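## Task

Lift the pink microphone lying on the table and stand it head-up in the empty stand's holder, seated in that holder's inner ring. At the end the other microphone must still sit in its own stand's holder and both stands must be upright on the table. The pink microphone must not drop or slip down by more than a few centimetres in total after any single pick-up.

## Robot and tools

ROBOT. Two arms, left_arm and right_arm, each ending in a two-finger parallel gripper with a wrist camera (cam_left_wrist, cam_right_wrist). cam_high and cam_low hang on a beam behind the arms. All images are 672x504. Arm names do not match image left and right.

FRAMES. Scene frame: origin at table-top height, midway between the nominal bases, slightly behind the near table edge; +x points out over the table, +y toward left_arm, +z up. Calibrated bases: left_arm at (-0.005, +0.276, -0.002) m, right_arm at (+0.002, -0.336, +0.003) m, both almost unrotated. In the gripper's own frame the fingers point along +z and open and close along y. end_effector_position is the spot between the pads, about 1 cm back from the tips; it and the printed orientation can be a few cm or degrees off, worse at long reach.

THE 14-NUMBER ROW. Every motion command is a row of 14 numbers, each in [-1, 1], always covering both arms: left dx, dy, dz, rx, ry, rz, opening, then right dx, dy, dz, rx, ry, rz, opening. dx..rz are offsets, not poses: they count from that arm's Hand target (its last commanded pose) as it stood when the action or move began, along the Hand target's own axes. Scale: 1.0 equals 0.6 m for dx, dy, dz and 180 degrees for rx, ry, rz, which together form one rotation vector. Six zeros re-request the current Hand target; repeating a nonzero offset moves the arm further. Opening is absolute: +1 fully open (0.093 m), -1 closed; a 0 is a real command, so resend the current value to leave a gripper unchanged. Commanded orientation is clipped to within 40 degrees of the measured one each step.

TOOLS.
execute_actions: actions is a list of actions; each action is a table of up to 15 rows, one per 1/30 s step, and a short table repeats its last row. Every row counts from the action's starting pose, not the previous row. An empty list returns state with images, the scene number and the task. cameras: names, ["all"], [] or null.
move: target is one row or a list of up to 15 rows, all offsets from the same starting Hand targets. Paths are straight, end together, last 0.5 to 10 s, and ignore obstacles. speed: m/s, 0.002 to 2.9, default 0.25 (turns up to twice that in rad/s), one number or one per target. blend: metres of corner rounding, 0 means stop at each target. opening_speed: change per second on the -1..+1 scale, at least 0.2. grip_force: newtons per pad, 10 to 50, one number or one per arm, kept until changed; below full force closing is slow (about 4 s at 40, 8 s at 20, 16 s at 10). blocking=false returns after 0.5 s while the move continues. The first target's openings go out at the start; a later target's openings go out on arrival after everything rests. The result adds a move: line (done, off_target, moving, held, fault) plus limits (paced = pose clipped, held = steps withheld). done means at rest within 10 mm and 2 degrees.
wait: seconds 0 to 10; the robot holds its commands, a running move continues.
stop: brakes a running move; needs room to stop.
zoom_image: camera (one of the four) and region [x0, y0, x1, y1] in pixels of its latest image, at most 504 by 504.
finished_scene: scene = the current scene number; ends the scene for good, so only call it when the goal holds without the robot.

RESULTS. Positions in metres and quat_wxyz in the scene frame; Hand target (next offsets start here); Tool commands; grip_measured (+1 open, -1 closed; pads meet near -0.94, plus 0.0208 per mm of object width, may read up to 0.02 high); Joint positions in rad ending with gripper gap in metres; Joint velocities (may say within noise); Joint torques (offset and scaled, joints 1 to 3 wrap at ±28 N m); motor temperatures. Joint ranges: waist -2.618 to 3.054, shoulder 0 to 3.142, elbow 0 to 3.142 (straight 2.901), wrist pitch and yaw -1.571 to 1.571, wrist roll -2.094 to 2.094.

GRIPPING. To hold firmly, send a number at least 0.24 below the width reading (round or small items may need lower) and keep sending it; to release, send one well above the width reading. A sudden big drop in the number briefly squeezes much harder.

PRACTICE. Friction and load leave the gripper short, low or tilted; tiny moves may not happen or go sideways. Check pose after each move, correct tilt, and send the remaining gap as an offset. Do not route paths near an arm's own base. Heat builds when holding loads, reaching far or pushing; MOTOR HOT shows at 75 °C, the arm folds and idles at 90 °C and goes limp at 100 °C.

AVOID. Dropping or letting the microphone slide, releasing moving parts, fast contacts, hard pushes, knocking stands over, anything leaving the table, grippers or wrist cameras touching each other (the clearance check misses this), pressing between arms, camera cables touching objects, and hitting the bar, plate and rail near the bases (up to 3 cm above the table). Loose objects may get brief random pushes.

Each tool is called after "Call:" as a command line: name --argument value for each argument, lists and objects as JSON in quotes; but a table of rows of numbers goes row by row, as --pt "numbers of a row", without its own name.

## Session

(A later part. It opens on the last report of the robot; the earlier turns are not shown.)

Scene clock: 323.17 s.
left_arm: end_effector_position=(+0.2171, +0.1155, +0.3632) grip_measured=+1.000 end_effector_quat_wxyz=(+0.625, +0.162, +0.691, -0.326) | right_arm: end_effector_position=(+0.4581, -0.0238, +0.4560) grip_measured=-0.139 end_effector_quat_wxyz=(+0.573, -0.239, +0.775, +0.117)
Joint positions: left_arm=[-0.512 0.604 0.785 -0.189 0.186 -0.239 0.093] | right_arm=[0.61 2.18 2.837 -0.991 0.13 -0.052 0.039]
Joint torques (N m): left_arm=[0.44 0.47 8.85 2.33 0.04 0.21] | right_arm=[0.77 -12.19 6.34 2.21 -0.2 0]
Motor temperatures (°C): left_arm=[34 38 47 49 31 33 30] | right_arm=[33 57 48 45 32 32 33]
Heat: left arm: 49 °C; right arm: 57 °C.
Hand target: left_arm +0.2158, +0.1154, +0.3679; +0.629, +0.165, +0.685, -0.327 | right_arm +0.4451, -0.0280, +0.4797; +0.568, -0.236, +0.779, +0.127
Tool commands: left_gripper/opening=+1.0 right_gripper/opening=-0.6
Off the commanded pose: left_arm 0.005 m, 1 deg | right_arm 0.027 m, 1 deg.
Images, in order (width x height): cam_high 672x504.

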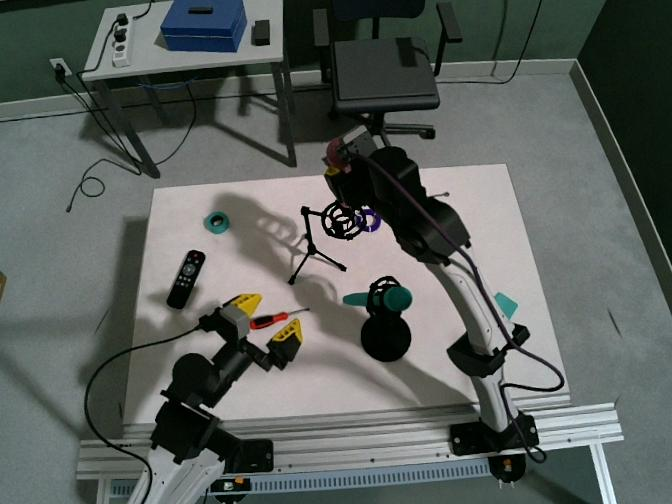

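Call:
move --target '[0,0,0,0,0,0,1,0.025,0.024,0.004,0,0,0,-0.6]' --speed 0.08 --cameras '["cam_high","cam_low","cam_left_wrist"]'

Call:
zoom_image --camera "cam_low" --region '[300, 170, 380, 230]'

Call:
zoom_image --camera "cam_left_wrist" --region '[180, 160, 340, 290]'

Call:
zoom_image --camera "cam_high" --region '[280, 120, 400, 260]'

Scene clock: 349.07 s.
left_arm: end_effector_position=(+0.2171, +0.1155, +0.3632) grip_measured=+1.000 end_effector_quat_wxyz=(+0.625, +0.162, +0.691, -0.326) | right_arm: end_effector_position=(+0.4440, -0.0088, +0.4483) grip_measured=-0.139 end_effector_quat_wxyz=(+0.557, -0.249, +0.782, +0.126)
Joint positions: left_arm=[-0.512 0.604 0.785 -0.189 0.186 -0.239 0.093] | right_arm=[0.649 2.18 2.837 -1.025 0.136 -0.032 0.039]
Joint torques (N m): left_arm=[0.7 0.49 8.96 2.3 0.04 0.15] | right_arm=[0.55 -12.27 4.38 2.21 0.13 0.08]
Motor temperatures (°C): left_arm=[34 38 47 50 31 33 30] | right_arm=[33 59 48 44 32 32 33]
Heat: left arm: 50 °C; right arm: 59 °C.
Hand target: left_arm +0.2158, +0.1154, +0.3679; +0.629, +0.165, +0.685, -0.327 | right_arm +0.4360, -0.0178, +0.4638; +0.568, -0.236, +0.779, +0.127
Off the commanded pose: left_arm 0.005 m, 1 deg | right_arm 0.020 m, 2 deg.
move: off_target (right_arm)
Images, in order (width x height): cam_high 672x504, cam_low 672x504, cam_left_wrist 672x504.

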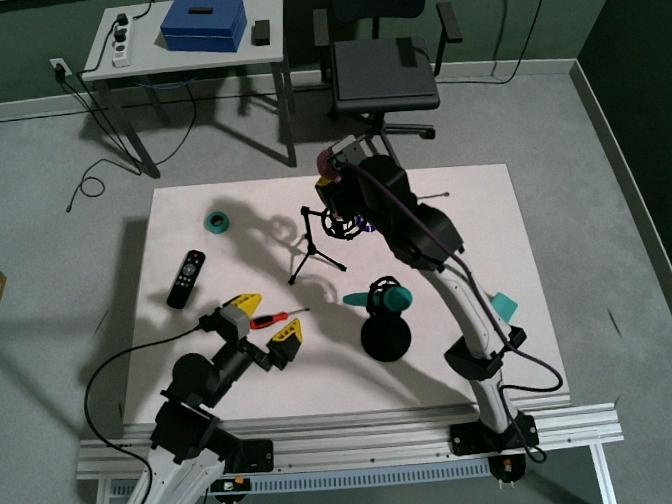

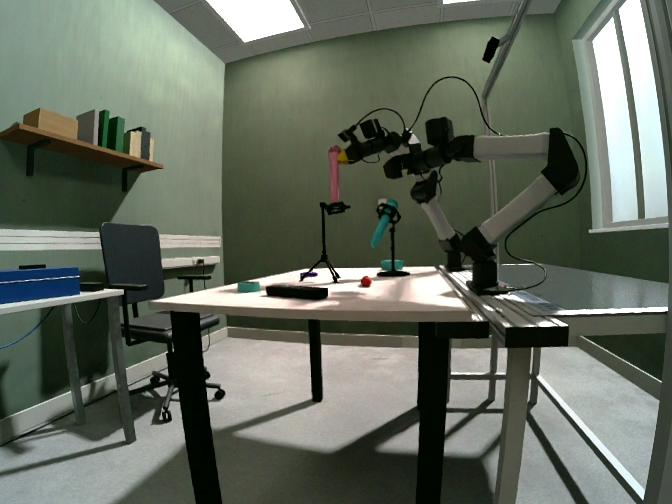

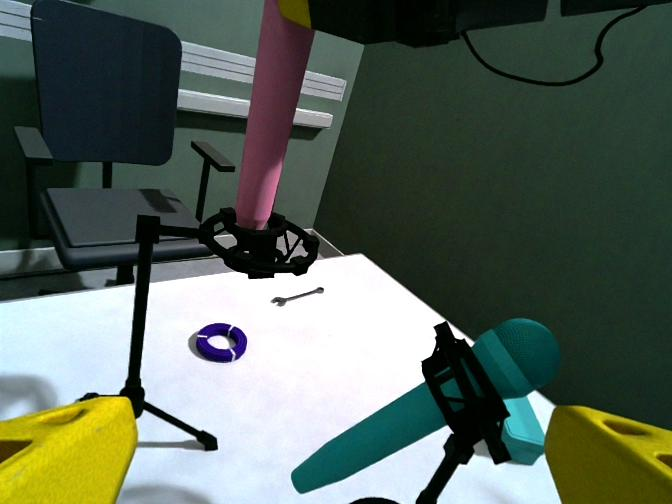

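Scaled by 6.300.

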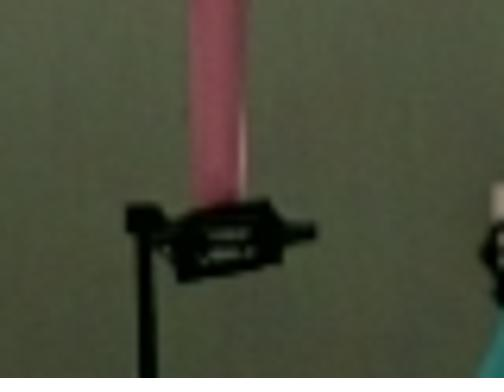

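Scaled by 3.150.

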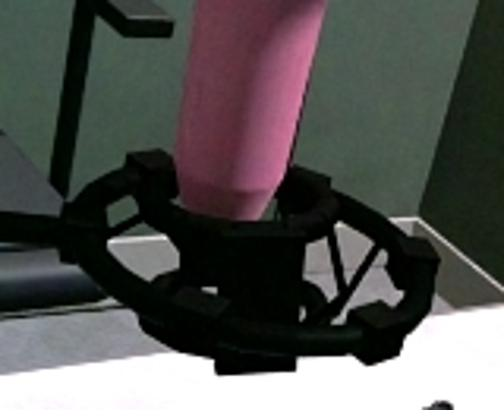

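Scaled by 3.600.

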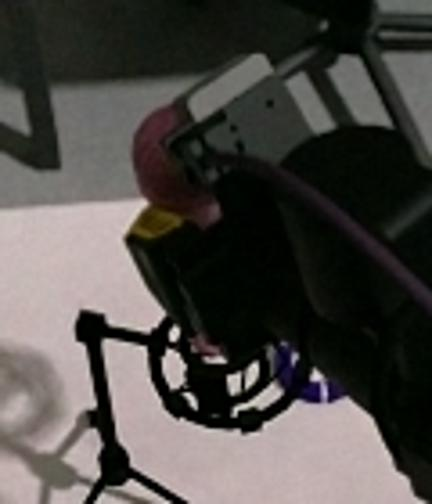

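Call:
move --target '[0,0,0,0,0,0,1,0.036,-0.023,0.0025,-0.007,-0.0016,0.02,-0.6]' --speed 0.06 --cameras '["cam_high","cam_low","cam_left_wrist"]'

Call:
zoom_image --camera "cam_low" --region '[300, 170, 380, 230]'

Call:
zoom_image --camera "cam_left_wrist" --region '[180, 160, 340, 290]'

Call:
zoom_image --camera "cam_high" --region '[280, 120, 400, 260]'

Scene clock: 369.90 s.
left_arm: end_effector_position=(+0.2171, +0.1155, +0.3632) grip_measured=+1.000 end_effector_quat_wxyz=(+0.625, +0.162, +0.691, -0.326) | right_arm: end_effector_position=(+0.4392, -0.0293, +0.3978) grip_measured=-0.139 end_effector_quat_wxyz=(+0.507, -0.235, +0.818, +0.132)
Joint positions: left_arm=[-0.512 0.604 0.785 -0.189 0.186 -0.239 0.093] | right_arm=[0.611 1.932 2.286 -0.831 0.093 0.024 0.039]
Joint torques (N m): left_arm=[0.68 0.34 8.91 2.36 0.04 0.18] | right_arm=[-0.24 -13.05 5.24 3.32 -0.11 -0.03]
Motor temperatures (°C): left_arm=[33 37 47 50 31 33 30] | right_arm=[33 61 47 43 32 32 33]
Heat: left arm: 50 °C; right arm: 61 °C.
Hand target: left_arm +0.2158, +0.1154, +0.3679; +0.629, +0.165, +0.685, -0.327 | right_arm +0.4391, -0.0339, +0.4439; +0.563, -0.217, +0.783, +0.154
Off the commanded pose: left_arm 0.005 m, 1 deg | right_arm 0.046 m, 8 deg.
move: off_target (right_arm)
Images, in order (width x height): cam_high 672x504, cam_low 672x504, cam_left_wrist 672x504.

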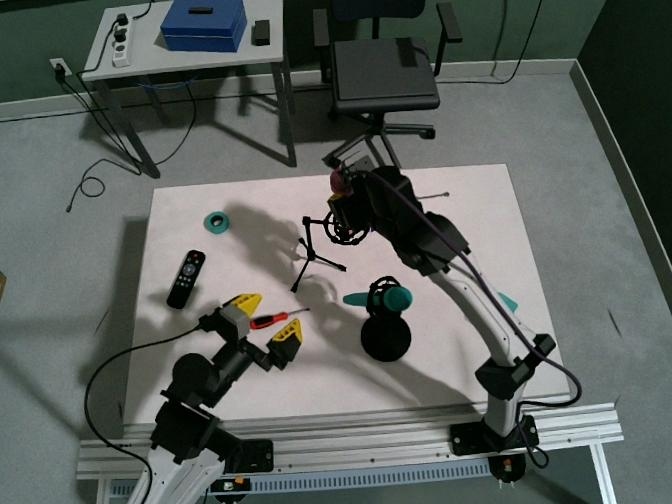

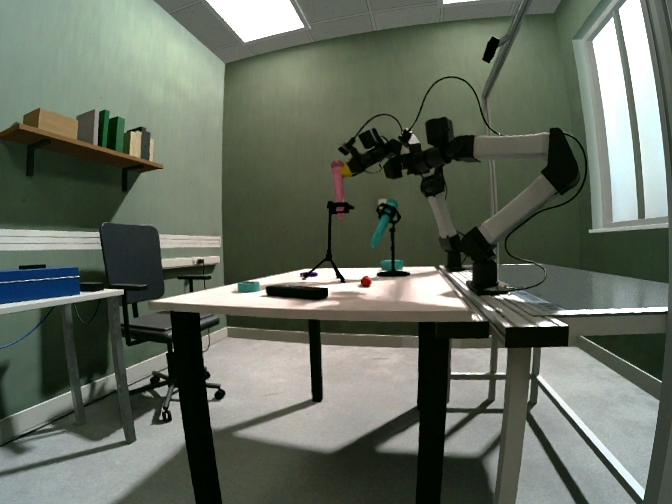

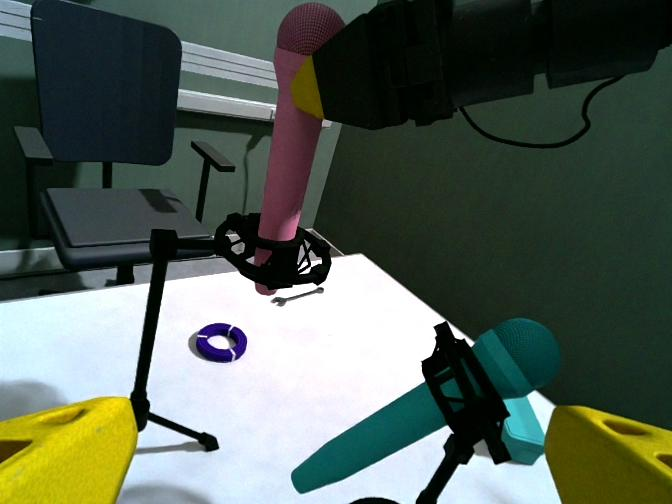

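Scaled by 6.300.

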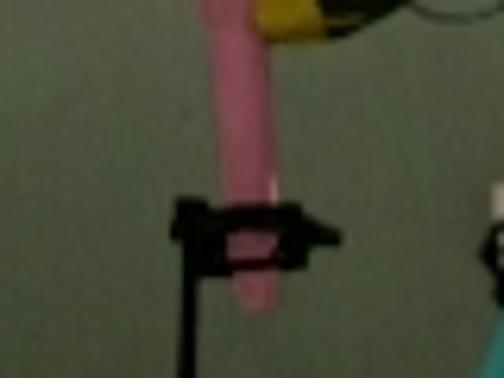

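Scaled by 3.150.

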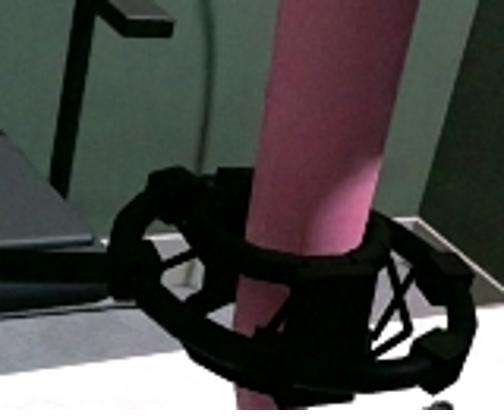

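Scaled by 3.600.

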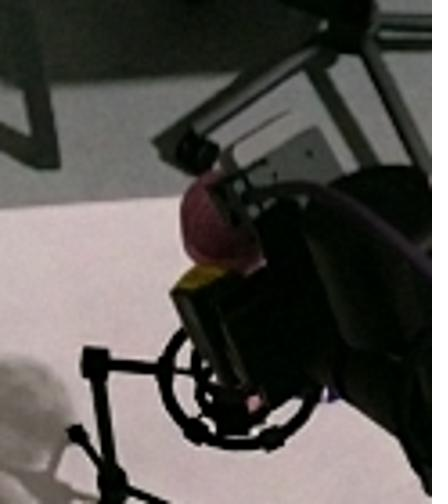

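Call:
move --target '[0,0,0,0,0,0,1,0.023,-0.008,0.0355,0.0086,-0.0167,-0.0253,-0.6]' --speed 0.06 --cameras '["cam_high","cam_low","cam_left_wrist"]'

Call:
zoom_image --camera "cam_low" --region '[290, 140, 400, 290]'

Scene clock: 386.07 s.
left_arm: end_effector_position=(+0.2171, +0.1155, +0.3632) grip_measured=+1.000 end_effector_quat_wxyz=(+0.625, +0.162, +0.691, -0.326) | right_arm: end_effector_position=(+0.4533, -0.0205, +0.3698) grip_measured=-0.139 end_effector_quat_wxyz=(+0.525, -0.257, +0.802, +0.120)
Joint positions: left_arm=[-0.512 0.604 0.785 -0.189 0.186 -0.239 0.093] | right_arm=[0.609 1.897 2.074 -0.621 0.093 -0.04 0.039]
Joint torques (N m): left_arm=[0.59 0.4 9.03 2.41 -0.05 0.14] | right_arm=[-0.38 -14.2 5.78 3.43 0.15 -0.2]
Motor temperatures (°C): left_arm=[33 37 47 50 31 33 30] | right_arm=[33 63 48 48 32 32 33]
Heat: left arm: 50 °C; right arm: 63 °C.
Hand target: left_arm +0.2158, +0.1154, +0.3679; +0.629, +0.165, +0.685, -0.327 | right_arm +0.4550, -0.0299, +0.4240; +0.591, -0.236, +0.761, +0.126
Off the commanded pose: left_arm 0.005 m, 1 deg | right_arm 0.055 m, 9 deg.
move: off_target (right_arm)
Images, in order (width x height): cam_high 672x504, cam_low 672x504, cam_left_wrist 672x504.

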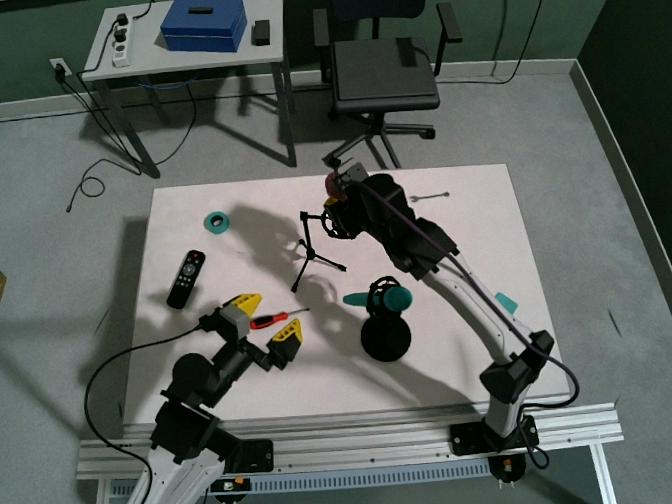

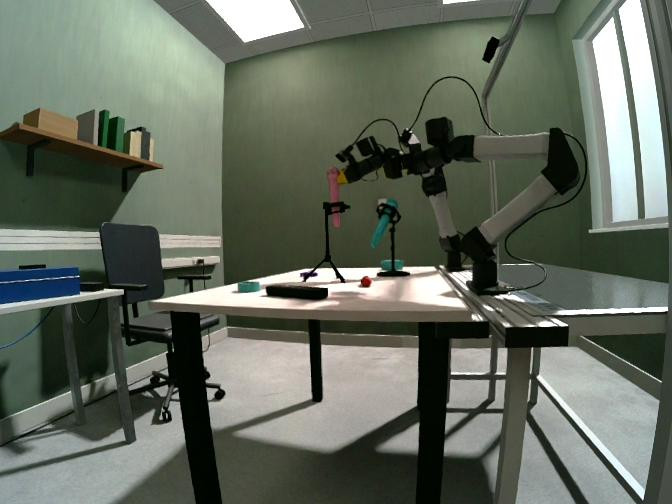

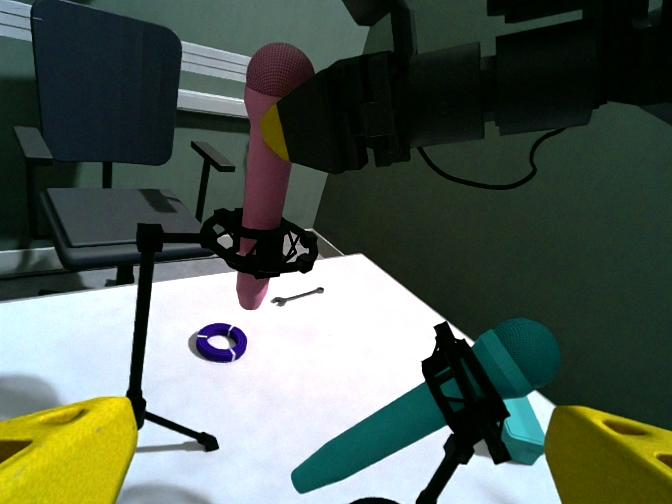

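Scaled by 3.360.

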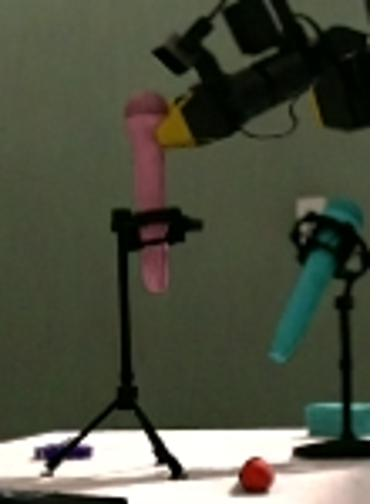

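Call:
move --target '[0,0,0,0,0,0,1,0.0737,-0.0045,0.018,-0.004,-0.019,0.0197,-0.6]' --speed 0.06 --cameras '["cam_high","cam_low","cam_left_wrist"]'

Call:
zoom_image --camera "cam_low" --region '[290, 140, 400, 290]'

Call:
zoom_image --camera "cam_left_wrist" --region '[120, 60, 380, 290]'

Scene clock: 402.37 s.
left_arm: end_effector_position=(+0.2171, +0.1155, +0.3632) grip_measured=+1.000 end_effector_quat_wxyz=(+0.625, +0.162, +0.691, -0.326) | right_arm: end_effector_position=(+0.4548, -0.0313, +0.3233) grip_measured=-0.139 end_effector_quat_wxyz=(+0.544, -0.236, +0.794, +0.135)
Joint positions: left_arm=[-0.512 0.604 0.785 -0.189 0.186 -0.239 0.093] | right_arm=[0.586 1.781 1.685 -0.296 0.076 -0.012 0.039]
Joint torques (N m): left_arm=[0.58 0.44 8.96 2.33 -0.07 0.11] | right_arm=[-0.53 -13.64 6.22 3.53 -0.12 0]
Motor temperatures (°C): left_arm=[33 37 47 50 31 33 30] | right_arm=[32 69 48 50 32 32 33]
Heat: left arm: 50 °C; right arm: 69 °C.
Hand target: left_arm +0.2158, +0.1154, +0.3679; +0.629, +0.165, +0.685, -0.327 | right_arm +0.4572, -0.0364, +0.3789; +0.608, -0.212, +0.749, +0.156
Off the commanded pose: left_arm 0.005 m, 1 deg | right_arm 0.056 m, 10 deg.
move: off_target (right_arm)
Images, in order (width x height): cam_high 672x504, cam_low 672x504, cam_left_wrist 672x504.

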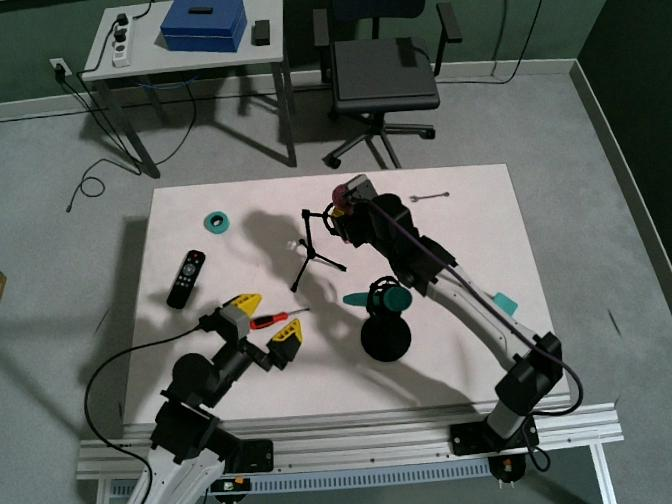

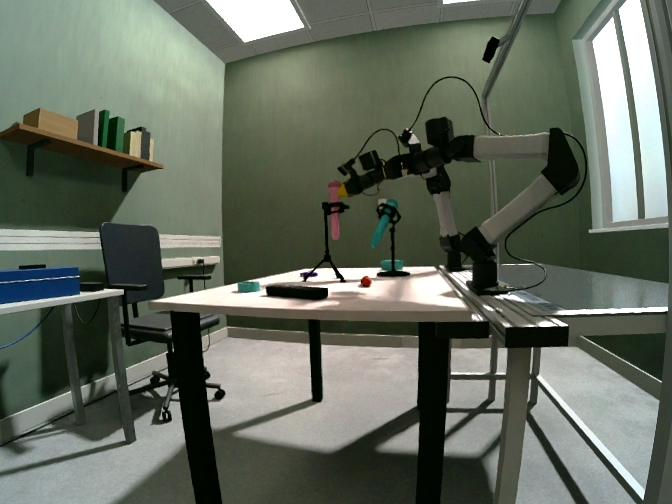

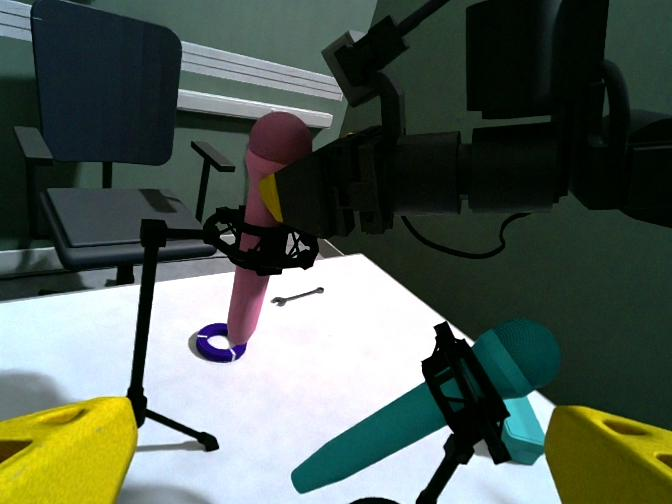

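Scaled by 3.360.

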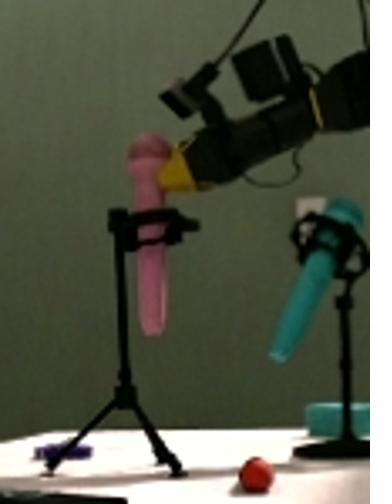

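Scaled by 1.938.

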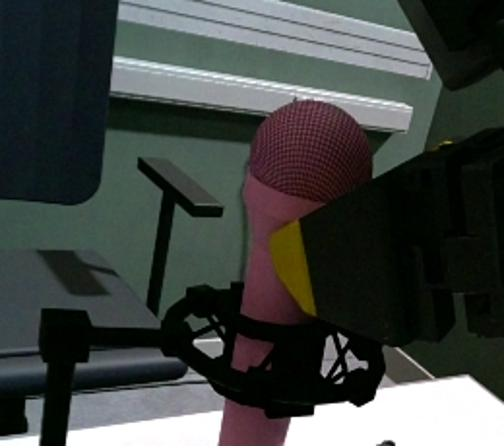

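Call:
move --target '[0,0,0,0,0,0,1,0.024,0.005,0.008,0,0,0,-0.6]' --speed 0.05 --cameras '["cam_low","cam_left_wrist"]'

Call:
zoom_image --camera "cam_low" --region '[290, 140, 400, 290]'

Call:
zoom_image --camera "cam_left_wrist" --region '[120, 60, 380, 290]'

Scene clock: 418.07 s.
left_arm: end_effector_position=(+0.2171, +0.1155, +0.3632) grip_measured=+1.000 end_effector_quat_wxyz=(+0.625, +0.162, +0.691, -0.326) | right_arm: end_effector_position=(+0.4553, -0.0310, +0.3201) grip_measured=-0.139 end_effector_quat_wxyz=(+0.555, -0.232, +0.786, +0.139)
Joint positions: left_arm=[-0.512 0.604 0.785 -0.189 0.186 -0.239 0.093] | right_arm=[0.586 1.767 1.629 -0.224 0.076 -0.011 0.039]
Joint torques (N m): left_arm=[0.81 0.35 8.96 2.36 0.02 0.14] | right_arm=[0.08 -12.27 5.86 3.45 -0.06 0]
Motor temperatures (°C): left_arm=[33 37 47 50 31 33 30] | right_arm=[32 67 49 52 32 32 33]
Heat: left arm: 50 °C; right arm: 67 °C.
Hand target: left_arm +0.2158, +0.1154, +0.3679; +0.629, +0.165, +0.685, -0.327 | right_arm +0.4573, -0.0333, +0.3638; +0.608, -0.212, +0.749, +0.156
Off the commanded pose: left_arm 0.005 m, 1 deg | right_arm 0.044 m, 8 deg.
move: off_target (right_arm)
Images, in order (width x height): cam_low 672x504, cam_left_wrist 672x504.

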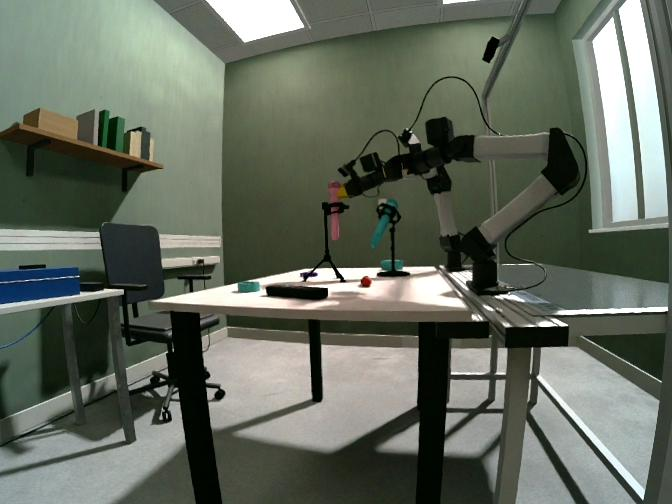

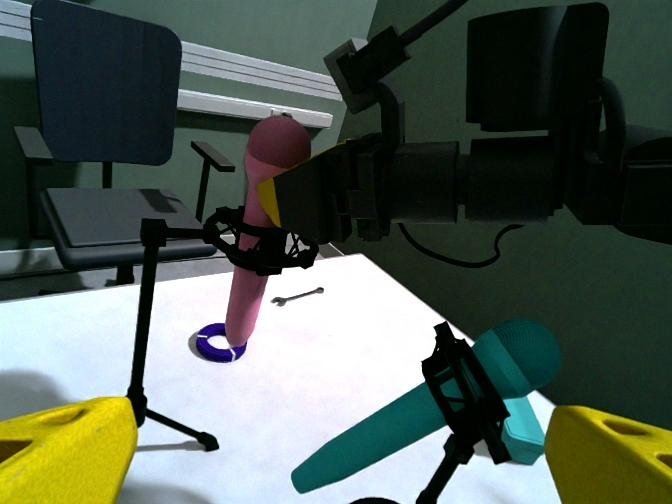

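Scaled by 3.360.

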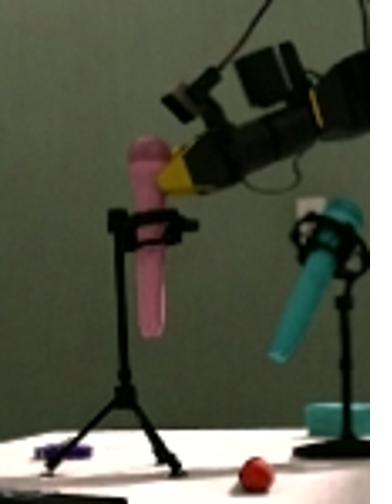

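Scaled by 1.938.

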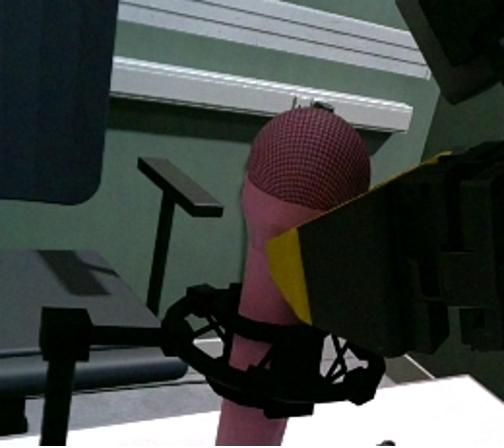

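Call:
move --target '[0,0,0,0,0,0,1,0,0,0,0,0,0,0.5]' --opening_speed 0.25 --speed 0.05 --cameras '["all"]'

Call:
zoom_image --camera "cam_left_wrist" --region '[120, 60, 380, 290]'

Scene clock: 429.13 s.
left_arm: end_effector_position=(+0.2171, +0.1155, +0.3632) grip_measured=+1.000 end_effector_quat_wxyz=(+0.625, +0.162, +0.691, -0.326) | right_arm: end_effector_position=(+0.4573, -0.0312, +0.3247) grip_measured=+0.498 end_effector_quat_wxyz=(+0.564, -0.231, +0.781, +0.137)
Joint positions: left_arm=[-0.512 0.604 0.785 -0.189 0.186 -0.239 0.093] | right_arm=[0.586 1.767 1.629 -0.204 0.083 -0.019 0.069]
Joint torques (N m): left_arm=[0.43 0.36 8.88 2.35 0.03 0.13] | right_arm=[-0.05 -12.08 6.06 3.22 -0.06 0.01]
Motor temperatures (°C): left_arm=[33 37 47 50 31 33 30] | right_arm=[32 69 49 54 32 32 33]
Heat: left arm: 50 °C; right arm: 69 °C.
Hand target: left_arm +0.2158, +0.1154, +0.3679; +0.629, +0.165, +0.685, -0.327 | right_arm +0.4573, -0.0333, +0.3638; +0.608, -0.212, +0.749, +0.156
Off the commanded pose: left_arm 0.005 m, 1 deg | right_arm 0.039 m, 7 deg.
move: off_target (right_arm)

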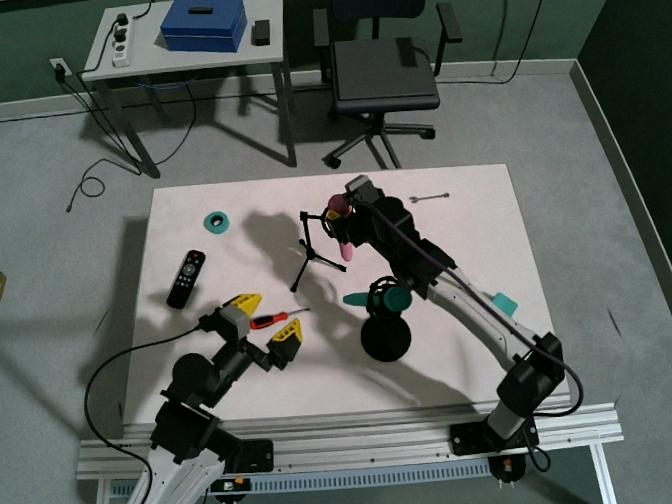

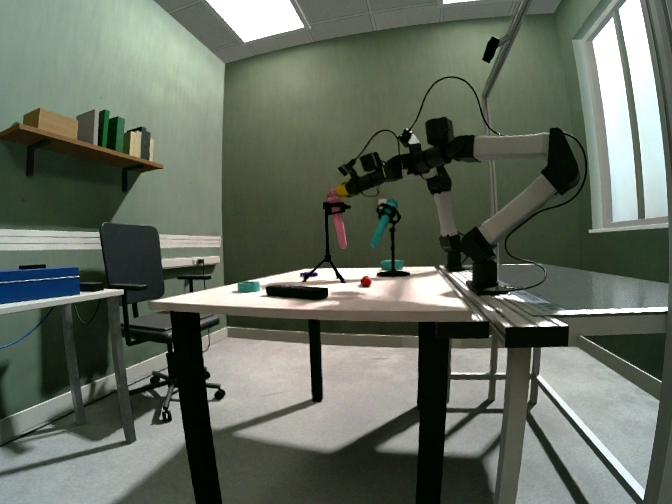

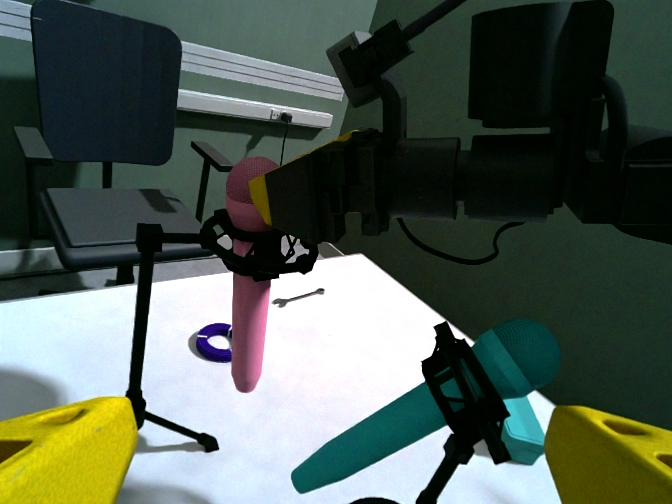

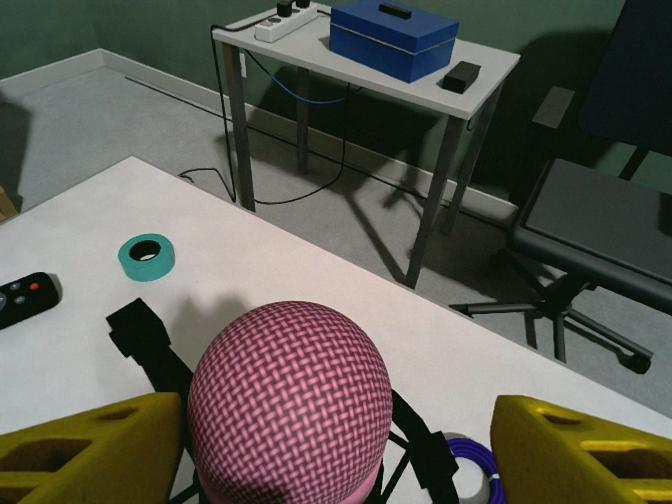

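Scaled by 1.938.

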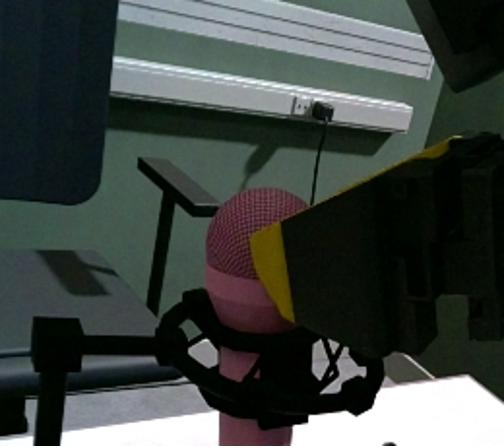

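Call:
move --pt "0 0 0 0 0 0 1 0 0 0 0 0 0 1" --pt "0 0 0 0 0 0 1 -0.06 0 -0.28 0 0 0 1" --speed 0.1 --cameras '["all"]'

Scene clock: 436.73 s.
left_arm: end_effector_position=(+0.2171, +0.1155, +0.3632) grip_measured=+1.000 end_effector_quat_wxyz=(+0.625, +0.162, +0.691, -0.326) | right_arm: end_effector_position=(+0.3258, -0.1077, +0.4345) grip_measured=+1.000 end_effector_quat_wxyz=(+0.612, -0.219, +0.743, +0.157)
Joint positions: left_arm=[-0.512 0.604 0.785 -0.189 0.186 -0.239 0.093] | right_arm=[0.635 1.258 1.488 -0.443 0.122 -0.008 0.093]
Joint torques (N m): left_arm=[0.61 0.28 9.03 2.3 -0.06 0.16] | right_arm=[0.8 -4.56 5.74 2.11 0.07 0.07]
Motor temperatures (°C): left_arm=[33 37 47 50 31 33 30] | right_arm=[32 69 50 53 32 32 33]
Heat: left arm: 50 °C; right arm: 69 °C.
Hand target: left_arm +0.2158, +0.1154, +0.3679; +0.629, +0.165, +0.685, -0.327 | right_arm +0.3216, -0.1114, +0.4344; +0.608, -0.212, +0.749, +0.156
Off the commanded pose: left_arm 0.005 m, 1 deg | right_arm 0.006 m, 1 deg.
move: done

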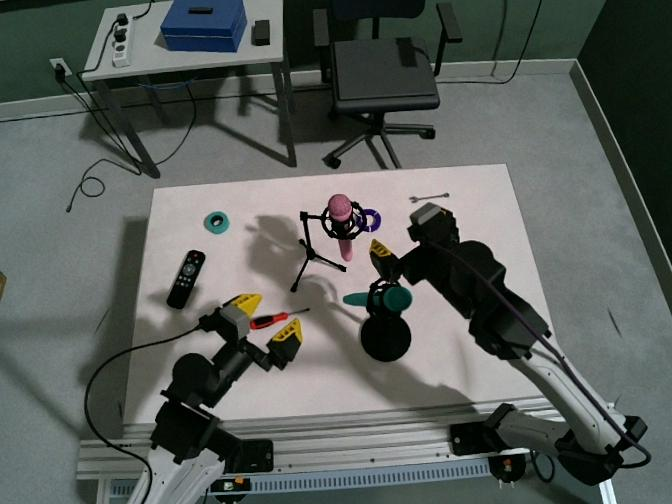

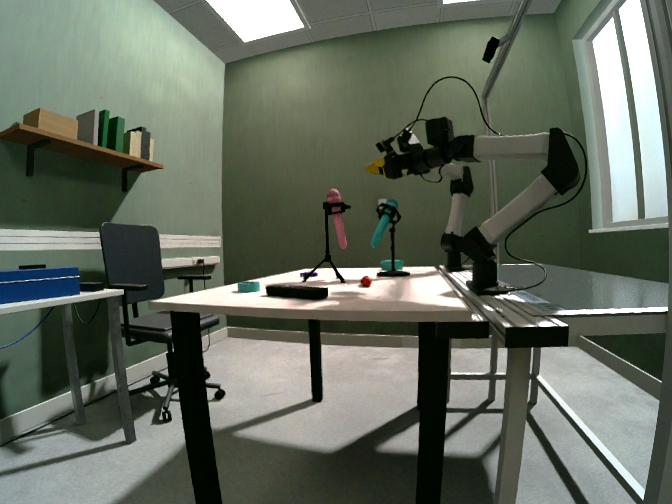

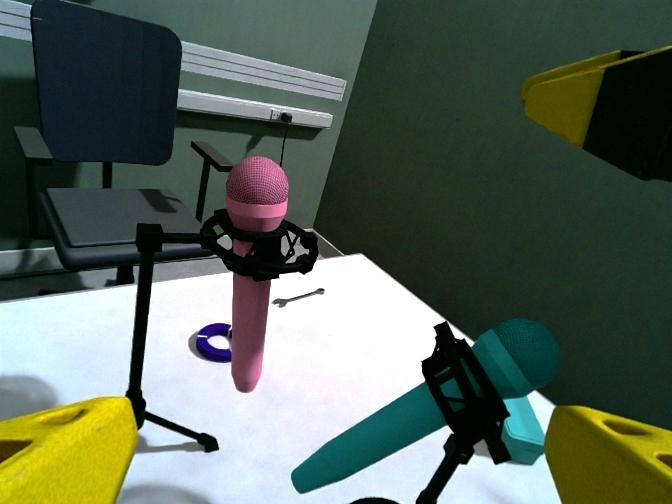

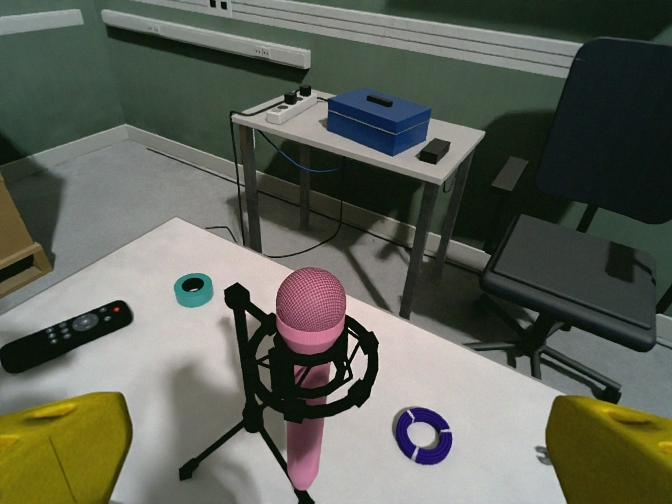

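Seated, stable.

Call:
finished_scene --scene 1

The scene is finished: the task was done.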